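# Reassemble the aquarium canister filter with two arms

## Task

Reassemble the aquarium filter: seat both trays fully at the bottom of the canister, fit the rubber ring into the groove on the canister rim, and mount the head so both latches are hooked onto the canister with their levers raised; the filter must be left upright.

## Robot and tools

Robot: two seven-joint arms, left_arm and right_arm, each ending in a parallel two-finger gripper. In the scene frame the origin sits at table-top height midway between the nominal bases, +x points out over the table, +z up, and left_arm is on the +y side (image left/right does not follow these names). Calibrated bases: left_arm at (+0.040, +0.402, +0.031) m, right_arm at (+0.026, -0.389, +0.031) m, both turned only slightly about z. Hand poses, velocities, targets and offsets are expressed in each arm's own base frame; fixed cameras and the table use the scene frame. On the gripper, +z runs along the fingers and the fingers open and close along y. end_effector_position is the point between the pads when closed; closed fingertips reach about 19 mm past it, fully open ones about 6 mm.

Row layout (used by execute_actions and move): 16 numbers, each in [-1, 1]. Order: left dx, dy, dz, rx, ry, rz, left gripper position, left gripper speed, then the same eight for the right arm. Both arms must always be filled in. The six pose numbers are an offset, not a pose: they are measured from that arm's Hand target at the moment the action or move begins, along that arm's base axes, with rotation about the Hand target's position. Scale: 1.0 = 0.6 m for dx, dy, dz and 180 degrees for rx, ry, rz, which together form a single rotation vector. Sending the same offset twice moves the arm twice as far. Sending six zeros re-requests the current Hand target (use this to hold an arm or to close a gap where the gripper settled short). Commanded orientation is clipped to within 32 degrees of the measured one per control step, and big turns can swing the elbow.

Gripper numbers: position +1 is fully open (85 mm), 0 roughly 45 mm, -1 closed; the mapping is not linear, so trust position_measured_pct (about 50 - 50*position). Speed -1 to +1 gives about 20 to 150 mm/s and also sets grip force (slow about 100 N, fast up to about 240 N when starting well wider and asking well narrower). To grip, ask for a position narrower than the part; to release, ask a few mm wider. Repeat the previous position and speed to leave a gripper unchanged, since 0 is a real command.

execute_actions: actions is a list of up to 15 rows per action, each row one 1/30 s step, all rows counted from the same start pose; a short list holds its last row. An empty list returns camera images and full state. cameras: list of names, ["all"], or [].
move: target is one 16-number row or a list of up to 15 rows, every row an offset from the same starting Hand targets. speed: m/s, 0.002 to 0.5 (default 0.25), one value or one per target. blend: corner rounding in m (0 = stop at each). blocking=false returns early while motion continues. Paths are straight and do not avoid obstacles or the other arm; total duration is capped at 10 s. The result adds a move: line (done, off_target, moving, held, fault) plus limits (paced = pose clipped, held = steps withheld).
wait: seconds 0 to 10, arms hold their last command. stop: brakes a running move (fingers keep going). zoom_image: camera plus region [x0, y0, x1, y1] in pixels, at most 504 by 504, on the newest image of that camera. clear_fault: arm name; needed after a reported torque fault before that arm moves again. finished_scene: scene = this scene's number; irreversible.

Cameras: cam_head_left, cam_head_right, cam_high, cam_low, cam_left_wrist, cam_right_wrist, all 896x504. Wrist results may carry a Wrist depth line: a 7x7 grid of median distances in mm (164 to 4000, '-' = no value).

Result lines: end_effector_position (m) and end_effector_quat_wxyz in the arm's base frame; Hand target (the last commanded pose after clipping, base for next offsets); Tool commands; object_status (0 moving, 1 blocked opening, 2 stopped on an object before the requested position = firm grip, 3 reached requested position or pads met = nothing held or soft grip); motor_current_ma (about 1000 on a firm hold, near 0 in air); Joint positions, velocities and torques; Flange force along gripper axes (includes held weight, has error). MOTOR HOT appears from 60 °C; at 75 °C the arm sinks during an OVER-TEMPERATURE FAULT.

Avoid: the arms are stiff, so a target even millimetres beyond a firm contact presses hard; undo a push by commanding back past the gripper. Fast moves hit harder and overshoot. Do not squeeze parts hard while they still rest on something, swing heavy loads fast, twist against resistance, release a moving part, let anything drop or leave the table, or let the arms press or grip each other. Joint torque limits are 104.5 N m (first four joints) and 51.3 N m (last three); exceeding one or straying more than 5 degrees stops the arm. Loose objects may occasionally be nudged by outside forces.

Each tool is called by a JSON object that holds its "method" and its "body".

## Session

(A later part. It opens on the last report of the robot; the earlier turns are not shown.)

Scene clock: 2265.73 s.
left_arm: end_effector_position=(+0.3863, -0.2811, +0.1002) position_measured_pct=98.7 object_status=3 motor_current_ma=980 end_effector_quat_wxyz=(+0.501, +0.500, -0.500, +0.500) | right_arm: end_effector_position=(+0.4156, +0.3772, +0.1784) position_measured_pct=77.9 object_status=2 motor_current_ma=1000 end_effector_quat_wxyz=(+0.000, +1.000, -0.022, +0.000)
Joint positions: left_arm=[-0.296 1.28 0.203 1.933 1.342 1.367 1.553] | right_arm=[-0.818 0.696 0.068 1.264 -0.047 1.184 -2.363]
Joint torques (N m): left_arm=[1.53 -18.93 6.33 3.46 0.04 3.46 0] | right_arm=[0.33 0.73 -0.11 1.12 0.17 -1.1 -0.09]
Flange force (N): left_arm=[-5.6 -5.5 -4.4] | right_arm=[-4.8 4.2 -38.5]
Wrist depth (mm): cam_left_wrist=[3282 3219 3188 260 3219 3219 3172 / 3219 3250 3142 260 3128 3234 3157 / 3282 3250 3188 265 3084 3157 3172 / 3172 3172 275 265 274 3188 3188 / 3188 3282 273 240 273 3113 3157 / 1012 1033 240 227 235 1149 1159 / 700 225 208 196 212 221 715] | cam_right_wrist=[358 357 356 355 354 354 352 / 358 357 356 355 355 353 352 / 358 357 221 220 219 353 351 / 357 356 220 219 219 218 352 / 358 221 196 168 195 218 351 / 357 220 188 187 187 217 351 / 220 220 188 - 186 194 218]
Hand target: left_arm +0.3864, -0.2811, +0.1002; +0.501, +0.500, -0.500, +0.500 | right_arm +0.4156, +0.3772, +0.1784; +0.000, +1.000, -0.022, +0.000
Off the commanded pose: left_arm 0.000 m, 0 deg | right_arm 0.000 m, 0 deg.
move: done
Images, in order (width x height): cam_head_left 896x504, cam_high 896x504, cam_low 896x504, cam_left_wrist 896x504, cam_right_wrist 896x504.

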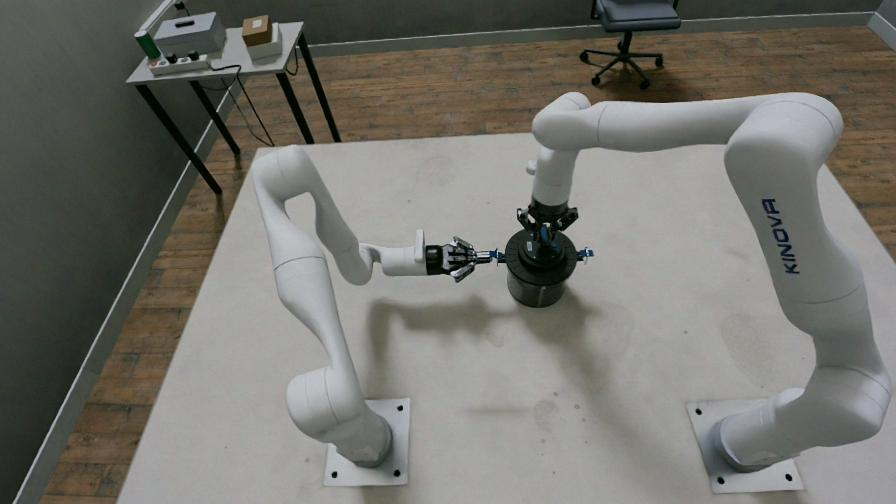

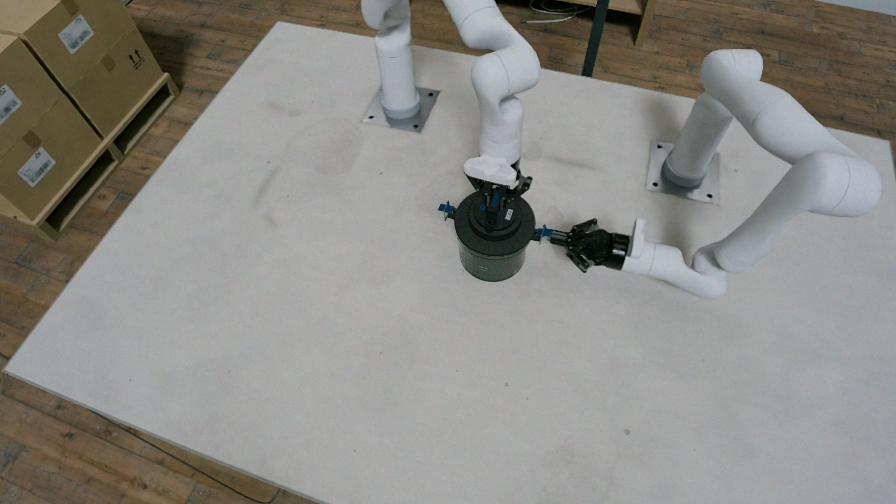

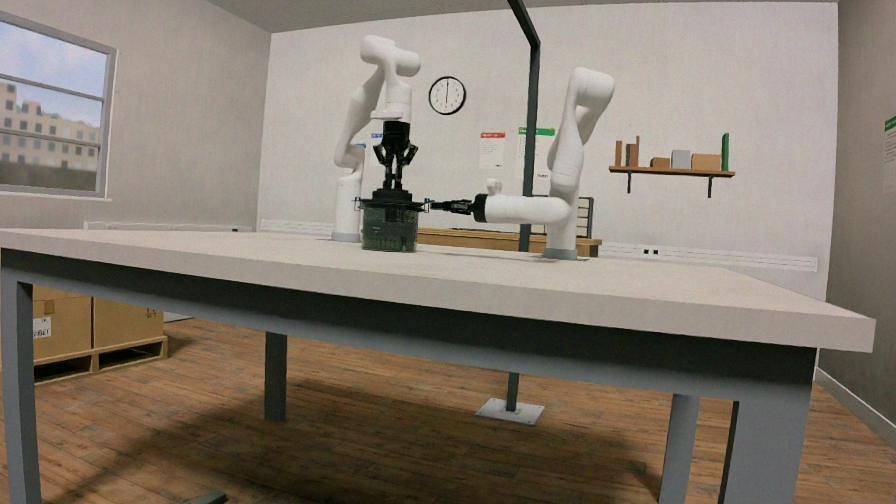

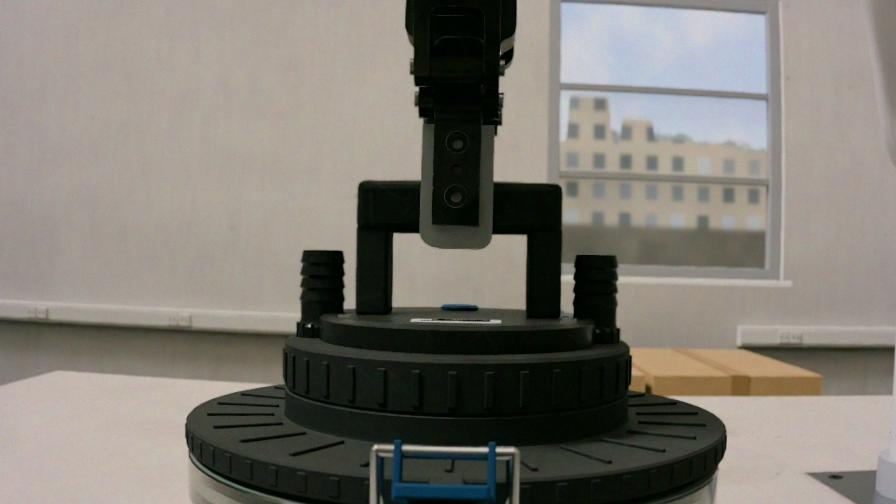

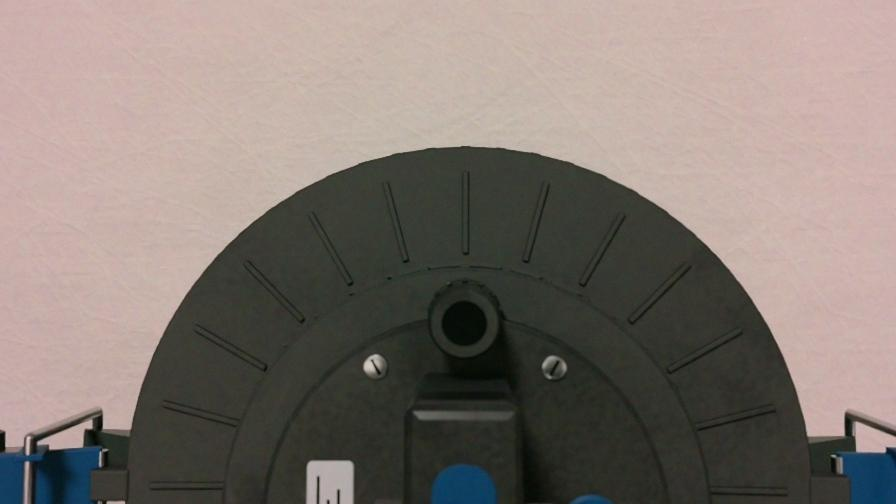

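{"method": "move", "body": {"target": [[0,-0.006,0.0092,0,0,0,-1,0, 0,0,0,0,0,0, -0.65, -1]], "speed": 0.015, "cameras": ["cam_left_wrist","cam_right_wrist","cam_low","cam_high"]}}

{"method": "zoom_image", "body": {"camera": "cam_low", "region": [400, 170, 470, 230]}}

{"method": "zoom_image", "body": {"camera": "cam_high", "region": [510, 210, 580, 270]}}

{"method": "zoom_image", "body": {"camera": "cam_right_wrist", "region": [0, 360, 180, 504]}}

Scene clock: 2284.50 s.
left_arm: end_effector_position=(+0.3863, -0.2847, +0.1057) position_measured_pct=98.7 object_status=3 motor_current_ma=980 end_effector_quat_wxyz=(+0.501, +0.500, -0.500, +0.500) | right_arm: end_effector_position=(+0.4156, +0.3772, +0.1784) position_measured_pct=77.9 object_status=2 motor_current_ma=1000 end_effector_quat_wxyz=(+0.000, +1.000, -0.022, +0.000)
Joint positions: left_arm=[-0.29 1.267 0.209 1.942 1.351 1.363 1.557] | right_arm=[-0.818 0.696 0.068 1.264 -0.047 1.184 -2.363]
Joint torques (N m): left_arm=[1.9 -19.37 6.89 3.23 0.33 3.75 0.04] | right_arm=[0.95 0.14 0.34 1.55 0.4 -0.5 -0.09]
Flange force (N): left_arm=[-6.7 -4.5 -5.7] | right_arm=[-4.3 2.1 -37.1]
Wrist depth (mm): cam_left_wrist=[3299 3282 3203 256 3084 3188 3219 / 3250 3315 3266 255 3142 3098 3157 / 3266 3234 3070 261 3203 3142 3266 / 3282 3349 269 261 269 3157 3203 / 3203 3234 271 279 271 3219 3128 / 1034 1057 240 226 232 1184 1199 / 679 230 227 223 227 234 750] | cam_right_wrist=[358 358 356 355 354 353 352 / 358 357 356 355 354 353 352 / 358 356 221 220 219 352 352 / 357 356 220 219 218 218 352 / 357 221 196 168 195 218 351 / 357 220 188 187 187 217 351 / 221 220 188 - 186 194 218]
Hand target: left_arm +0.3863, -0.2847, +0.1057; +0.501, +0.500, -0.500, +0.500 | right_arm +0.4156, +0.3772, +0.1785; +0.000, +1.000, -0.022, +0.000
Off the commanded pose: left_arm 0.000 m, 0 deg | right_arm 0.000 m, 0 deg.
move: done
Images, in order (width x height): cam_high 896x504, cam_low 896x504, cam_left_wrist 896x504, cam_right_wrist 896x504.

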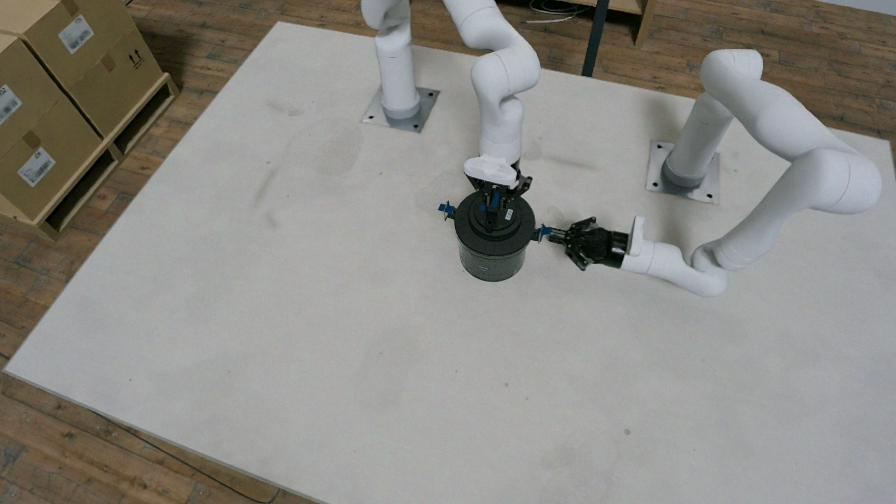

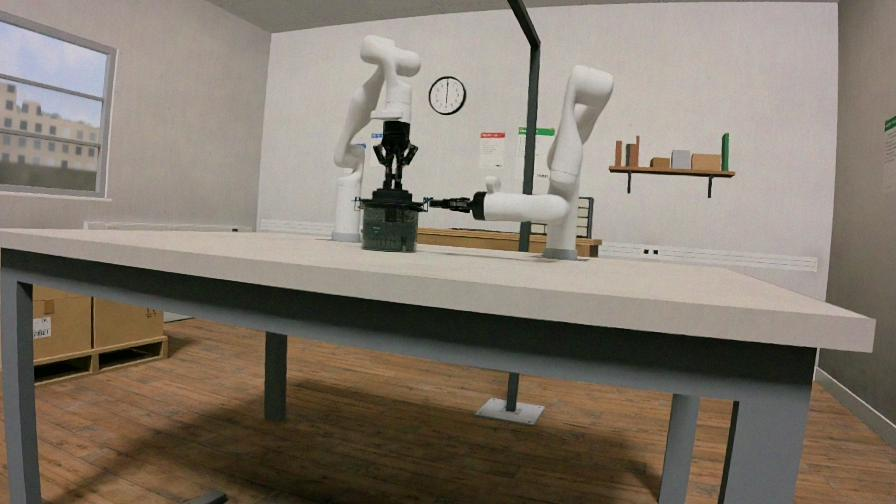

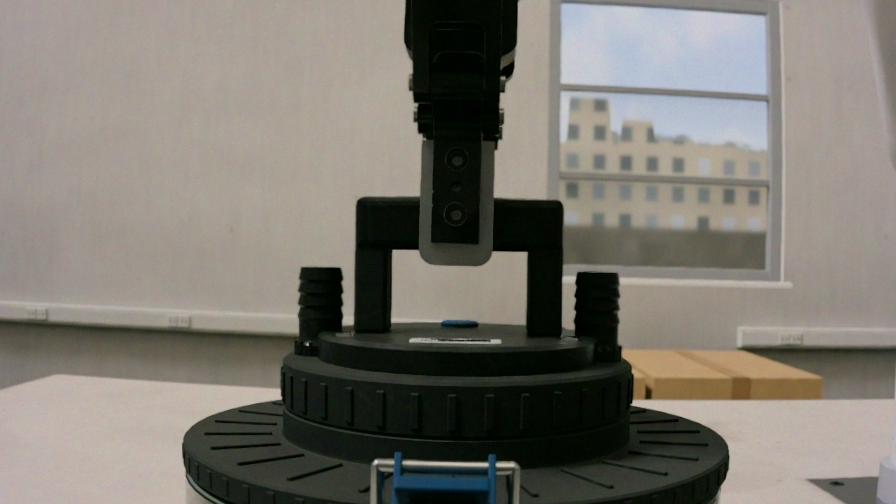

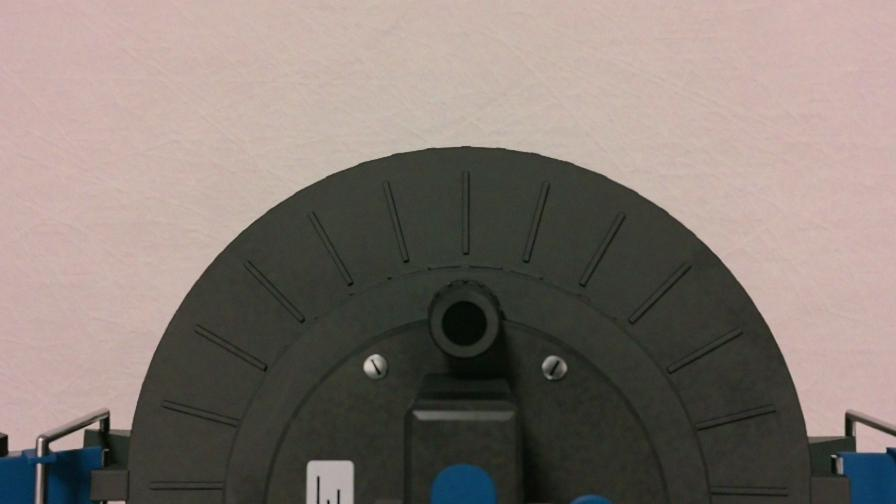

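Scaled by 7.200 from the camera's 896x504 image, which has a finer 1280x720 frame.

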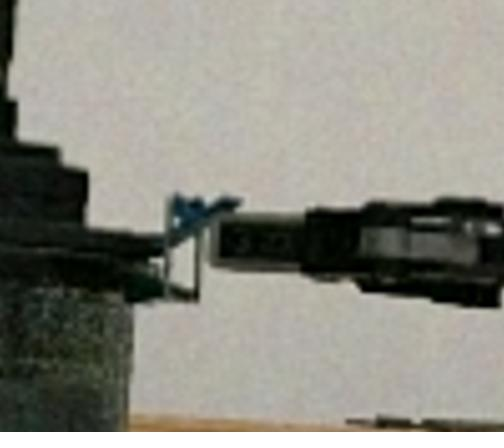

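Scaled by 7.200 from the camera's 896x504 image, which has a finer 1280x720 frame.

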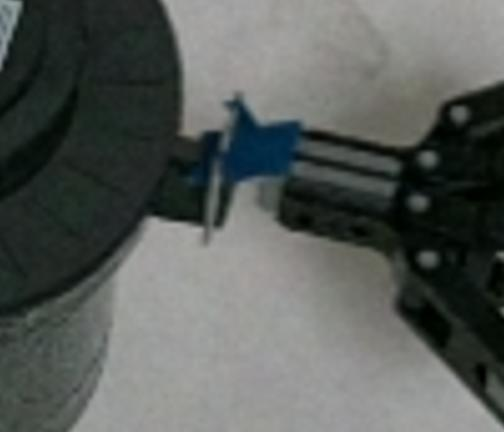

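Scaled by 2.800 from the camera's 896x504 image, which has a finer 1280x720 frame.

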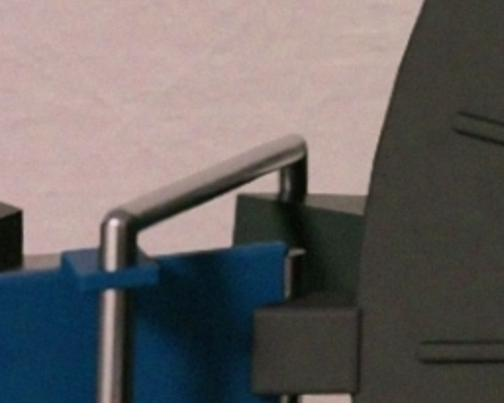

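{"method": "move", "body": {"target": [[0,-0.0055,0.0058,0,0,0,-1,0, 0,0,0,0,0,0, -0.65, -1],[0,-0.0113,0.0095,0,0,0,-1,0, 0,0,0,0,0,0, -0.65, -1]], "speed": 0.015, "cameras": ["cam_right_wrist","cam_low","cam_high"]}}

{"method": "zoom_image", "body": {"camera": "cam_low", "region": [400, 170, 470, 230]}}

{"method": "zoom_image", "body": {"camera": "cam_right_wrist", "region": [0, 360, 180, 504]}}

Scene clock: 2295.70 s.
left_arm: end_effector_position=(+0.3864, -0.2914, +0.1114) position_measured_pct=98.7 object_status=3 motor_current_ma=980 end_effector_quat_wxyz=(+0.501, +0.500, -0.500, +0.500) | right_arm: end_effector_position=(+0.4157, +0.3772, +0.1785) position_measured_pct=77.9 object_status=2 motor_current_ma=1000 end_effector_quat_wxyz=(+0.000, +1.000, -0.022, +0.000)
Joint positions: left_arm=[-0.28 1.255 0.219 1.952 1.367 1.356 1.559] | right_arm=[-0.818 0.696 0.068 1.264 -0.047 1.184 -2.363]
Joint torques (N m): left_arm=[5.43 -18.85 9.58 3.16 0.67 3.46 0.01] | right_arm=[-1.81 -0.25 -2.28 2.22 -1.11 -0.04 0.15]
Flange force (N): left_arm=[-5.8 -3.3 -15.8] | right_arm=[1.3 2.9 -36.9]
Wrist depth (mm): cam_left_wrist=[3188 3188 3142 223 3128 3172 3113 / 3250 3203 3157 248 - 3172 3188 / 3250 3188 3219 255 3128 3219 3172 / 3299 3157 263 254 261 3098 3234 / 3266 3157 269 2663 265 3172 3128 / 1073 1219 237 228 236 2294 2225 / 697 265 230 217 224 253 823] | cam_right_wrist=[358 357 356 355 355 354 353 / 358 357 356 355 354 353 352 / 358 357 355 221 220 353 352 / 357 356 221 220 219 218 352 / 357 222 197 168 195 217 352 / 357 221 188 187 187 217 244 / 219 221 188 - 186 193 217]
Hand target: left_arm +0.3863, -0.2915, +0.1114; +0.501, +0.500, -0.500, +0.500 | right_arm +0.4157, +0.3772, +0.1785; +0.000, +1.000, -0.022, +0.000
Off the commanded pose: left_arm 0.000 m, 0 deg | right_arm 0.000 m, 0 deg.
move: done
Images, in order (width x height): cam_high 896x504, cam_low 896x504, cam_right_wrist 896x504.

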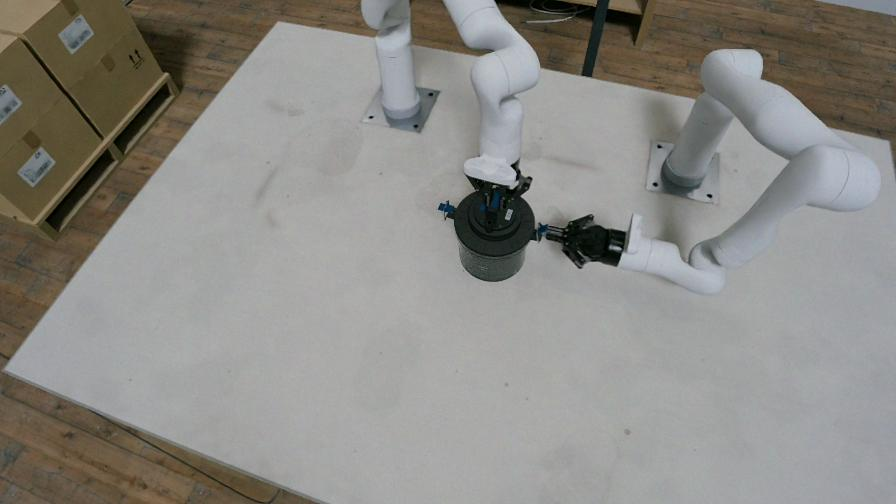

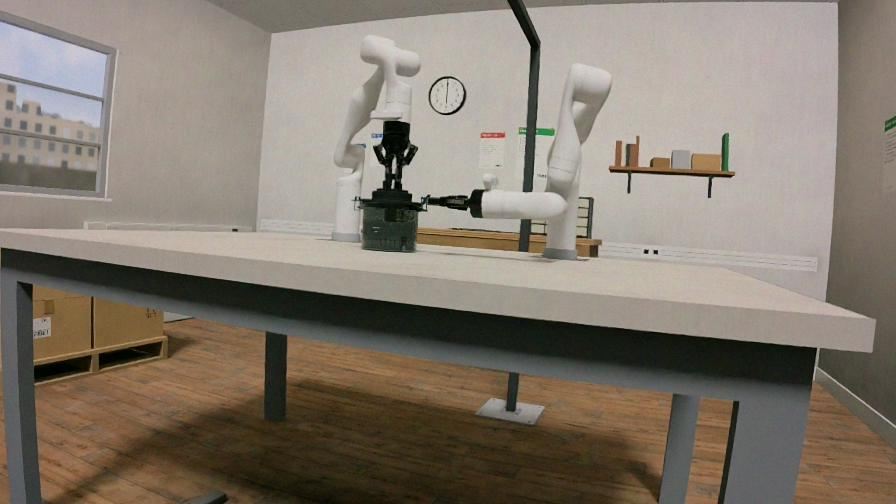

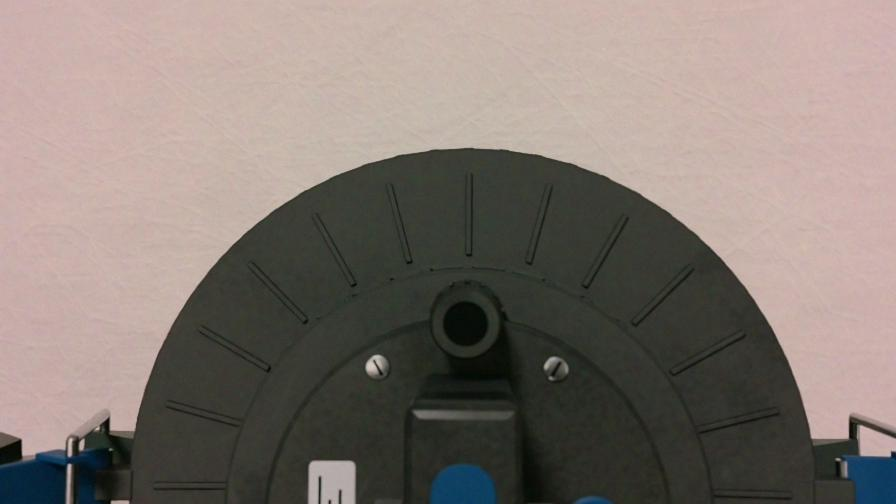

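Scaled by 7.200 from the camera's 896x504 image, which has a finer 1280x720 frame.

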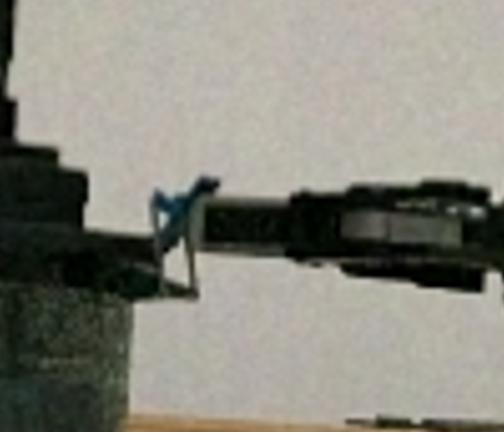

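Scaled by 2.800 from the camera's 896x504 image, which has a finer 1280x720 frame.

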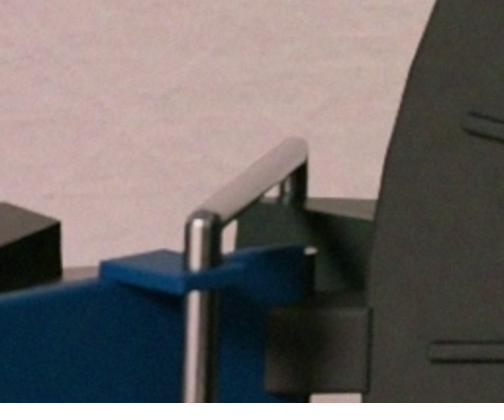

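{"method": "move", "body": {"target": [[0,-0.0055,0.003,0,0,0,-1,0, 0,0,0,0,0,0, -0.65, -1]], "speed": 0.01, "cameras": ["cam_right_wrist","cam_low","cam_high"]}}

{"method": "zoom_image", "body": {"camera": "cam_low", "region": [400, 170, 470, 230]}}

{"method": "zoom_image", "body": {"camera": "cam_right_wrist", "region": [0, 360, 180, 504]}}

Scene clock: 2311.43 s.
left_arm: end_effector_position=(+0.3863, -0.2948, +0.1132) position_measured_pct=98.7 object_status=3 motor_current_ma=980 end_effector_quat_wxyz=(+0.501, +0.500, -0.500, +0.500) | right_arm: end_effector_position=(+0.4157, +0.3772, +0.1785) position_measured_pct=77.9 object_status=2 motor_current_ma=1000 end_effector_quat_wxyz=(+0.000, +1.000, -0.022, +0.000)
Joint positions: left_arm=[-0.275 1.251 0.223 1.955 1.375 1.353 1.559] | right_arm=[-0.818 0.696 0.068 1.264 -0.047 1.184 -2.363]
Joint torques (N m): left_arm=[6.86 -18.38 10.24 3.6 0.48 3.36 -0.04] | right_arm=[-1.29 1.01 -2.01 2.58 -1.03 -0.18 0.16]
Flange force (N): left_arm=[-5.2 -4.5 -18.9] | right_arm=[-0.2 3.1 -39.0]
Wrist depth (mm): cam_left_wrist=[3219 3188 3219 222 3219 3142 3172 / 3234 3157 3250 245 - 3219 3142 / 3299 3157 3172 252 3142 3128 3188 / 3203 3234 3172 251 257 3142 3128 / 3250 3172 266 290 262 3128 3188 / 1066 3142 236 226 233 2271 2271 / 702 270 227 213 224 258 832] | cam_right_wrist=[358 357 356 356 354 353 353 / 358 357 356 355 354 353 352 / 358 357 356 220 219 353 352 / 357 356 221 220 219 218 352 / 357 222 197 168 195 217 352 / 357 221 189 187 186 216 245 / 211 221 188 - 186 193 217]
Hand target: left_arm +0.3863, -0.2948, +0.1132; +0.501, +0.500, -0.500, +0.500 | right_arm +0.4157, +0.3772, +0.1785; +0.000, +1.000, -0.022, +0.000
Off the commanded pose: left_arm 0.000 m, 0 deg | right_arm 0.000 m, 0 deg.
move: done
Images, in order (width x height): cam_high 896x504, cam_low 896x504, cam_right_wrist 896x504.

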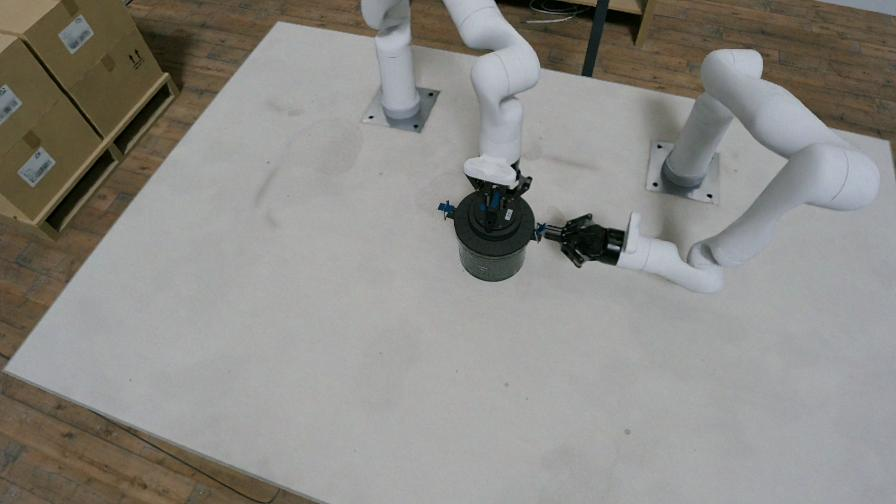

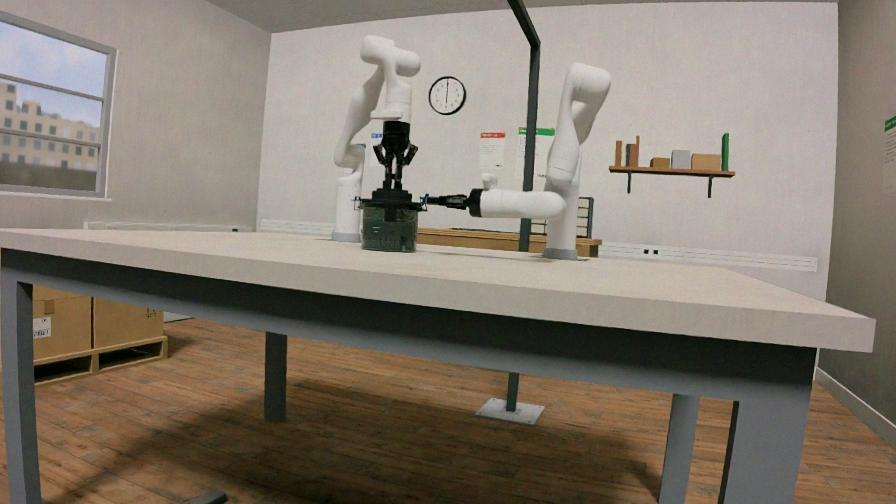

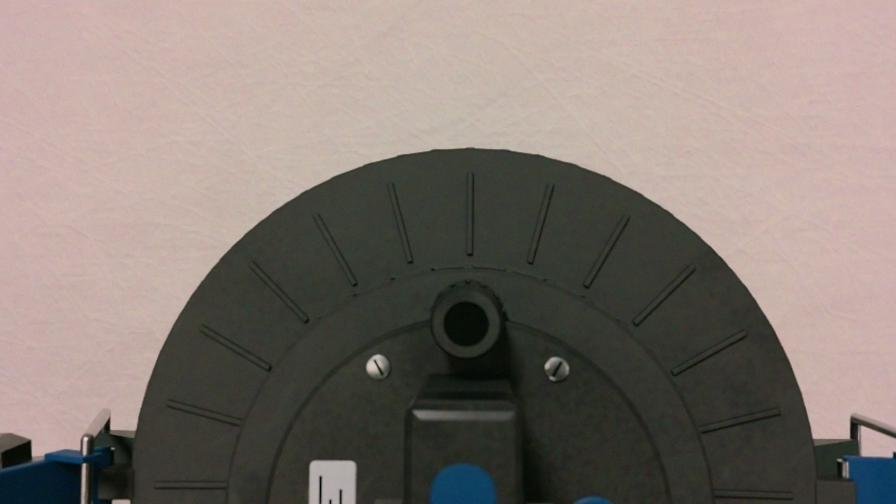

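Scaled by 7.200 from the camera's 896x504 image, which has a finer 1280x720 frame.

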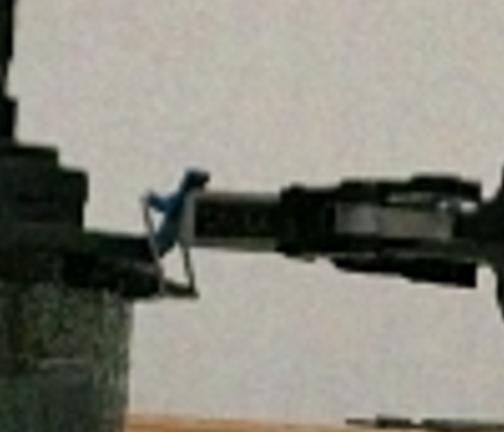

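Scaled by 2.800 from the camera's 896x504 image, which has a finer 1280x720 frame.

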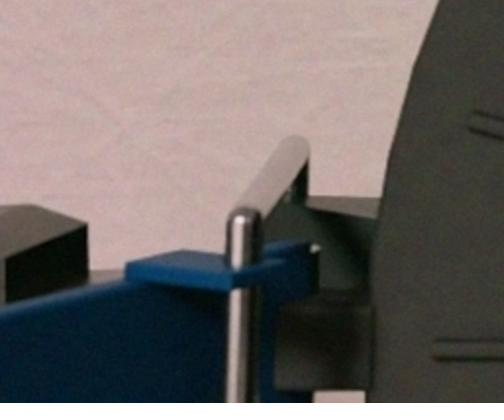

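{"method": "move", "body": {"target": [[0,-0.0055,0.0022,0,0,0,-1,0, 0,0,0,0,0,0, -0.65, -1]], "speed": 0.01}}

{"method": "move", "body": {"target": [[0,-0.0055,0.0012,0,0,0,-1,0, 0,0,0,0,0,0, -0.65, -1]], "speed": 0.01, "cameras": ["cam_right_wrist","cam_low","cam_high"]}}

{"method": "zoom_image", "body": {"camera": "cam_low", "region": [400, 170, 470, 230]}}

{"method": "zoom_image", "body": {"camera": "cam_right_wrist", "region": [0, 360, 180, 504]}}

Scene clock: 2320.40 s.
left_arm: end_effector_position=(+0.3863, -0.2981, +0.1145) position_measured_pct=98.7 object_status=3 motor_current_ma=980 end_effector_quat_wxyz=(+0.501, +0.500, -0.500, +0.500) | right_arm: end_effector_position=(+0.4156, +0.3772, +0.1784) position_measured_pct=77.9 object_status=2 motor_current_ma=1000 end_effector_quat_wxyz=(+0.000, +1.000, -0.022, +0.000)
Joint positions: left_arm=[-0.269 1.248 0.228 1.957 1.382 1.349 1.559] | right_arm=[-0.818 0.696 0.068 1.264 -0.047 1.184 -2.363]
Joint torques (N m): left_arm=[4.27 -18.78 8.58 3.01 0.65 3.36 -0.02] | right_arm=[0.67 2.2 -0.47 4.34 -0.17 0.77 0.19]
Flange force (N): left_arm=[-5.3 -4.0 -12.7] | right_arm=[-0.7 -1.4 -40.4]
Wrist depth (mm): cam_left_wrist=[3203 3266 3157 218 3157 3128 3142 / 3266 3172 3172 237 - 3128 3128 / 3234 3142 3219 3188 3234 3203 3142 / 3266 3234 3172 248 253 3142 3142 / 3250 3234 264 296 259 3157 3128 / 1082 3128 234 222 232 2263 2248 / 708 274 223 210 220 261 828] | cam_right_wrist=[358 357 356 355 355 353 352 / 358 357 356 355 354 353 353 / 358 357 222 220 219 353 352 / 357 357 221 220 218 218 352 / 357 222 197 168 194 217 352 / 357 222 189 187 186 216 245 / 208 221 188 - 186 193 216]
Hand target: left_arm +0.3863, -0.2981, +0.1146; +0.501, +0.500, -0.500, +0.500 | right_arm +0.4156, +0.3772, +0.1784; +0.000, +1.000, -0.022, +0.000
Off the commanded pose: left_arm 0.000 m, 0 deg | right_arm 0.000 m, 0 deg.
move: done

Scene clock: 2321.10 s.
left_arm: end_effector_position=(+0.3863, -0.3014, +0.1153) position_measured_pct=98.7 object_status=3 motor_current_ma=980 end_effector_quat_wxyz=(+0.501, +0.500, -0.500, +0.500) | right_arm: end_effector_position=(+0.4156, +0.3773, +0.1784) position_measured_pct=77.9 object_status=2 motor_current_ma=1000 end_effector_quat_wxyz=(+0.000, +1.000, -0.022, +0.000)
Joint positions: left_arm=[-0.263 1.247 0.232 1.958 1.389 1.346 1.558] | right_arm=[-0.818 0.696 0.068 1.264 -0.047 1.184 -2.363]
Joint torques (N m): left_arm=[1 -18.55 5.62 2.94 -0.05 2.99 -0.04] | right_arm=[2.93 0.1 1.53 5.7 0.88 3.15 -0.03]
Flange force (N): left_arm=[-3.9 -5.6 -2.5] | right_arm=[0.6 -7.9 -34.4]
Wrist depth (mm): cam_left_wrist=[3266 3234 3219 213 3128 3157 3188 / 3250 3188 3203 238 - 3113 3172 / 3234 3250 3234 3128 3172 3098 3128 / 3157 3157 3142 244 249 3172 3188 / 3188 3282 260 300 253 3219 3142 / 1092 3142 236 219 238 2248 2218 / 753 259 219 206 216 265 839] | cam_right_wrist=[358 357 356 355 355 353 352 / 358 357 356 355 355 353 352 / 358 357 355 220 219 352 352 / 357 356 221 219 218 217 352 / 358 222 197 168 194 217 351 / 358 222 188 187 186 216 246 / 208 222 188 - 185 193 215]
Hand target: left_arm +0.3863, -0.3014, +0.1153; +0.501, +0.500, -0.500, +0.500 | right_arm +0.4156, +0.3772, +0.1784; +0.000, +1.000, -0.022, +0.000
Off the commanded pose: left_arm 0.000 m, 0 deg | right_arm 0.000 m, 0 deg.
move: done
Images, in order (width x height): cam_high 896x504, cam_low 896x504, cam_right_wrist 896x504.

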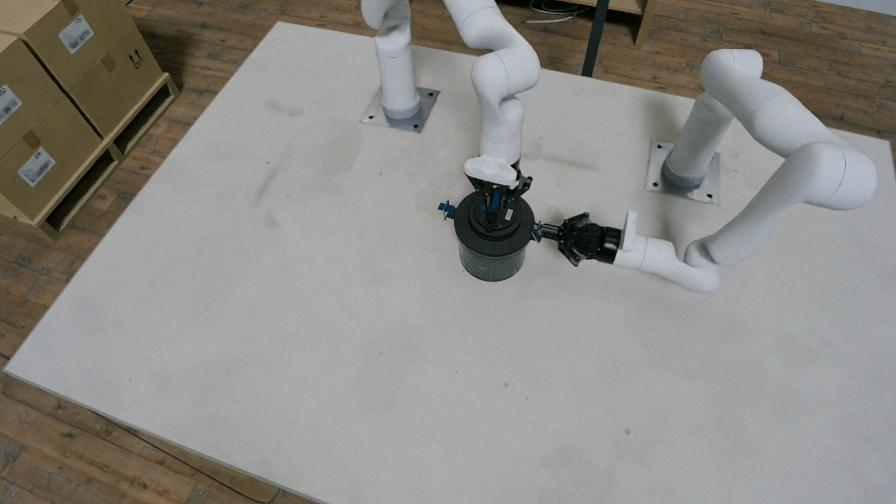

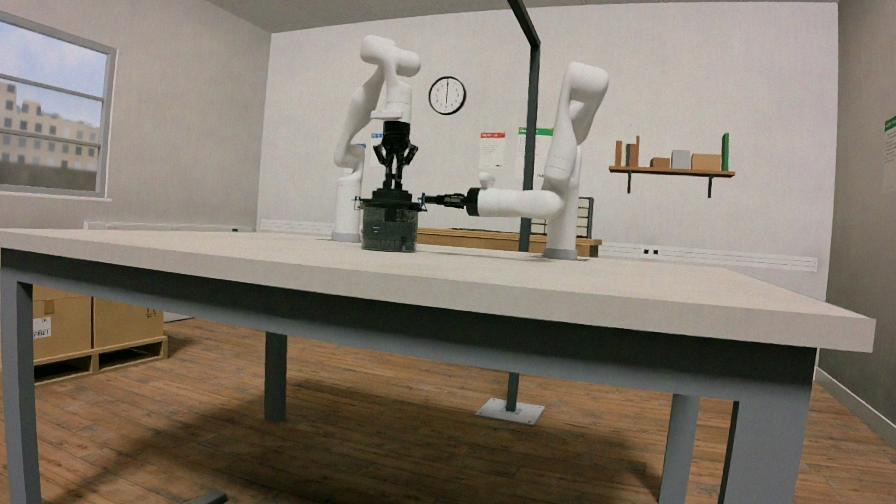

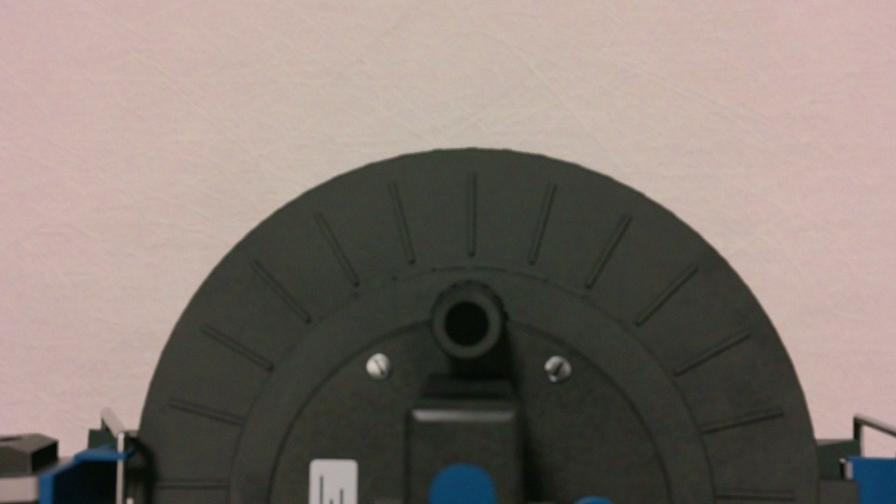

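Scaled by 7.200 from the camera's 896x504 image, which has a finer 1280x720 frame.

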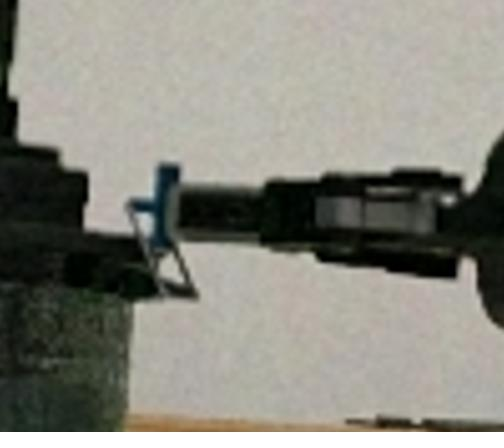

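Scaled by 2.800 from the camera's 896x504 image, which has a finer 1280x720 frame.

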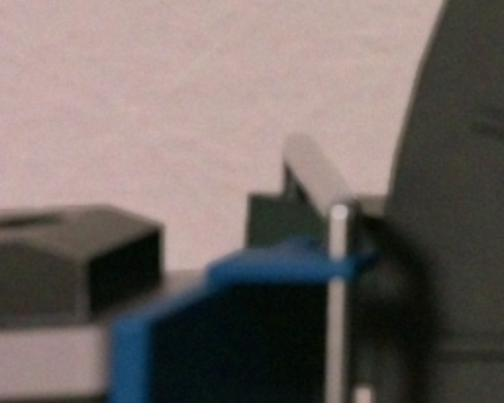

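{"method": "move", "body": {"target": [[0,0.05,0,0,0,0,-1,0, 0,0,0,0,0,0, -0.65, -1],[0,0.2,0,0,0,0,-1,0, 0,0,0,0,0,0, -0.65, -1]], "speed": [0.03,0.15], "blend": [0.01,0], "cameras": ["cam_left_wrist","cam_right_wrist","cam_low","cam_high"]}}

{"method": "zoom_image", "body": {"camera": "cam_low", "region": [340, 150, 440, 250]}}

{"method": "zoom_image", "body": {"camera": "cam_right_wrist", "region": [0, 360, 180, 504]}}

{"method": "zoom_image", "body": {"camera": "cam_left_wrist", "region": [260, 260, 660, 504]}}

Scene clock: 2340.77 s.
left_arm: end_effector_position=(+0.3863, -0.1814, +0.1153) position_measured_pct=98.7 object_status=3 motor_current_ma=980 end_effector_quat_wxyz=(+0.501, +0.500, -0.500, +0.500) | right_arm: end_effector_position=(+0.4156, +0.3772, +0.1784) position_measured_pct=77.9 object_status=2 motor_current_ma=1000 end_effector_quat_wxyz=(+0.000, +1.000, -0.022, +0.000)
Joint positions: left_arm=[-0.461 1.227 0.104 1.888 1.141 1.494 1.638] | right_arm=[-0.818 0.696 0.068 1.264 -0.047 1.184 -2.363]
Joint torques (N m): left_arm=[0.98 -18.8 4.38 2.82 0.25 3.04 -0.04] | right_arm=[2.9 0.1 1.58 5.75 0.88 3.19 -0.04]
Flange force (N): left_arm=[-3.8 -4.9 -4.0] | right_arm=[0.7 -7.9 -34.3]
Wrist depth (mm): cam_left_wrist=[3349 3400 3234 320 3299 3282 682 / 3299 3315 3219 357 3266 3250 738 / 3315 3282 3332 359 3219 3349 3250 / 3400 3383 3349 363 3299 3315 3219 / 3299 3282 377 368 373 3282 3250 / 1109 1251 342 327 344 2368 762 / 755 772 314 296 318 775 727] | cam_right_wrist=[358 357 356 355 354 353 352 / 358 357 356 355 354 352 352 / 358 357 356 221 219 352 352 / 358 357 221 219 218 217 352 / 357 222 197 168 194 217 350 / 358 222 189 187 186 216 245 / 213 221 188 - 186 193 215]
Hand target: left_arm +0.3863, -0.1814, +0.1153; +0.501, +0.500, -0.500, +0.500 | right_arm +0.4156, +0.3772, +0.1784; +0.000, +1.000, -0.022, +0.000
Off the commanded pose: left_arm 0.000 m, 0 deg | right_arm 0.000 m, 0 deg.
move: done
Images, in order (width x height): cam_high 896x504, cam_low 896x504, cam_left_wrist 896x504, cam_right_wrist 896x504.

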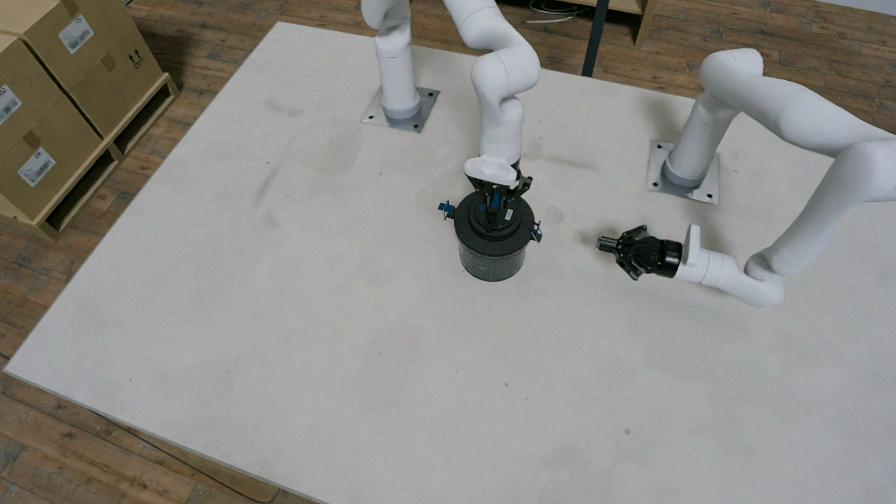

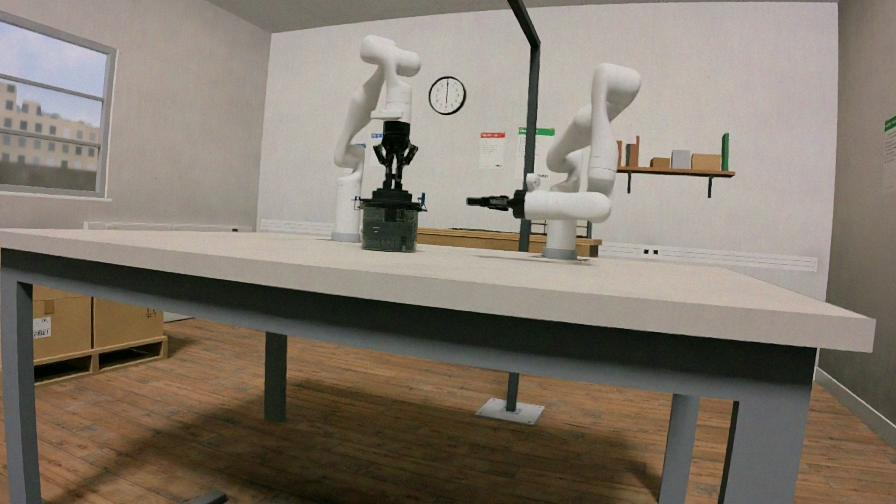

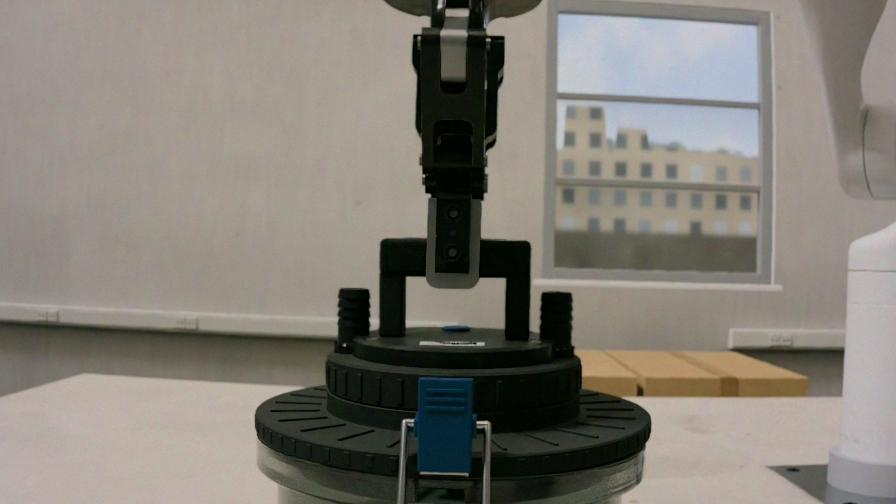

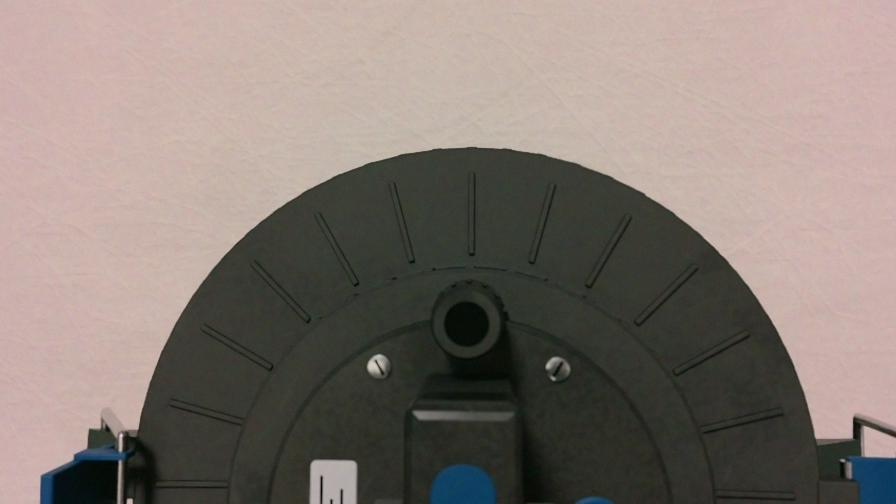

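Scaled by 5.040 from the camera's 896x504 image, which has a finer 1280x720 frame.

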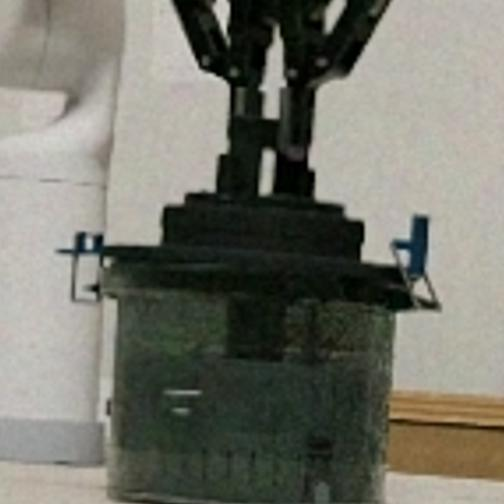

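Scaled by 2.800 from the camera's 896x504 image, which has a finer 1280x720 frame.

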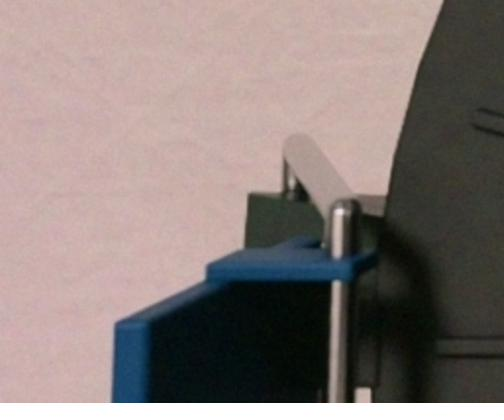

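Scaled by 1.260 from the camera's 896x504 image, which has a finer 1280x720 frame.

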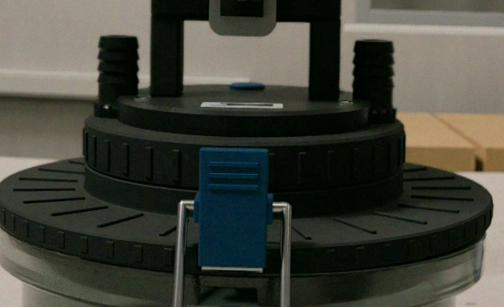

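{"method": "zoom_image", "body": {"camera": "cam_right_wrist", "region": [756, 384, 896, 504]}}

Scaled by 3.600 from the camera's 896x504 image, which has a finer 1280x720 frame.

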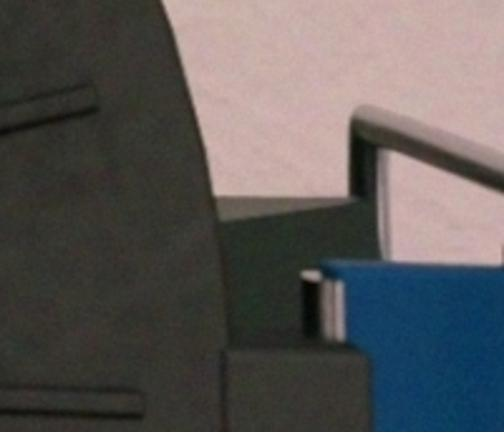

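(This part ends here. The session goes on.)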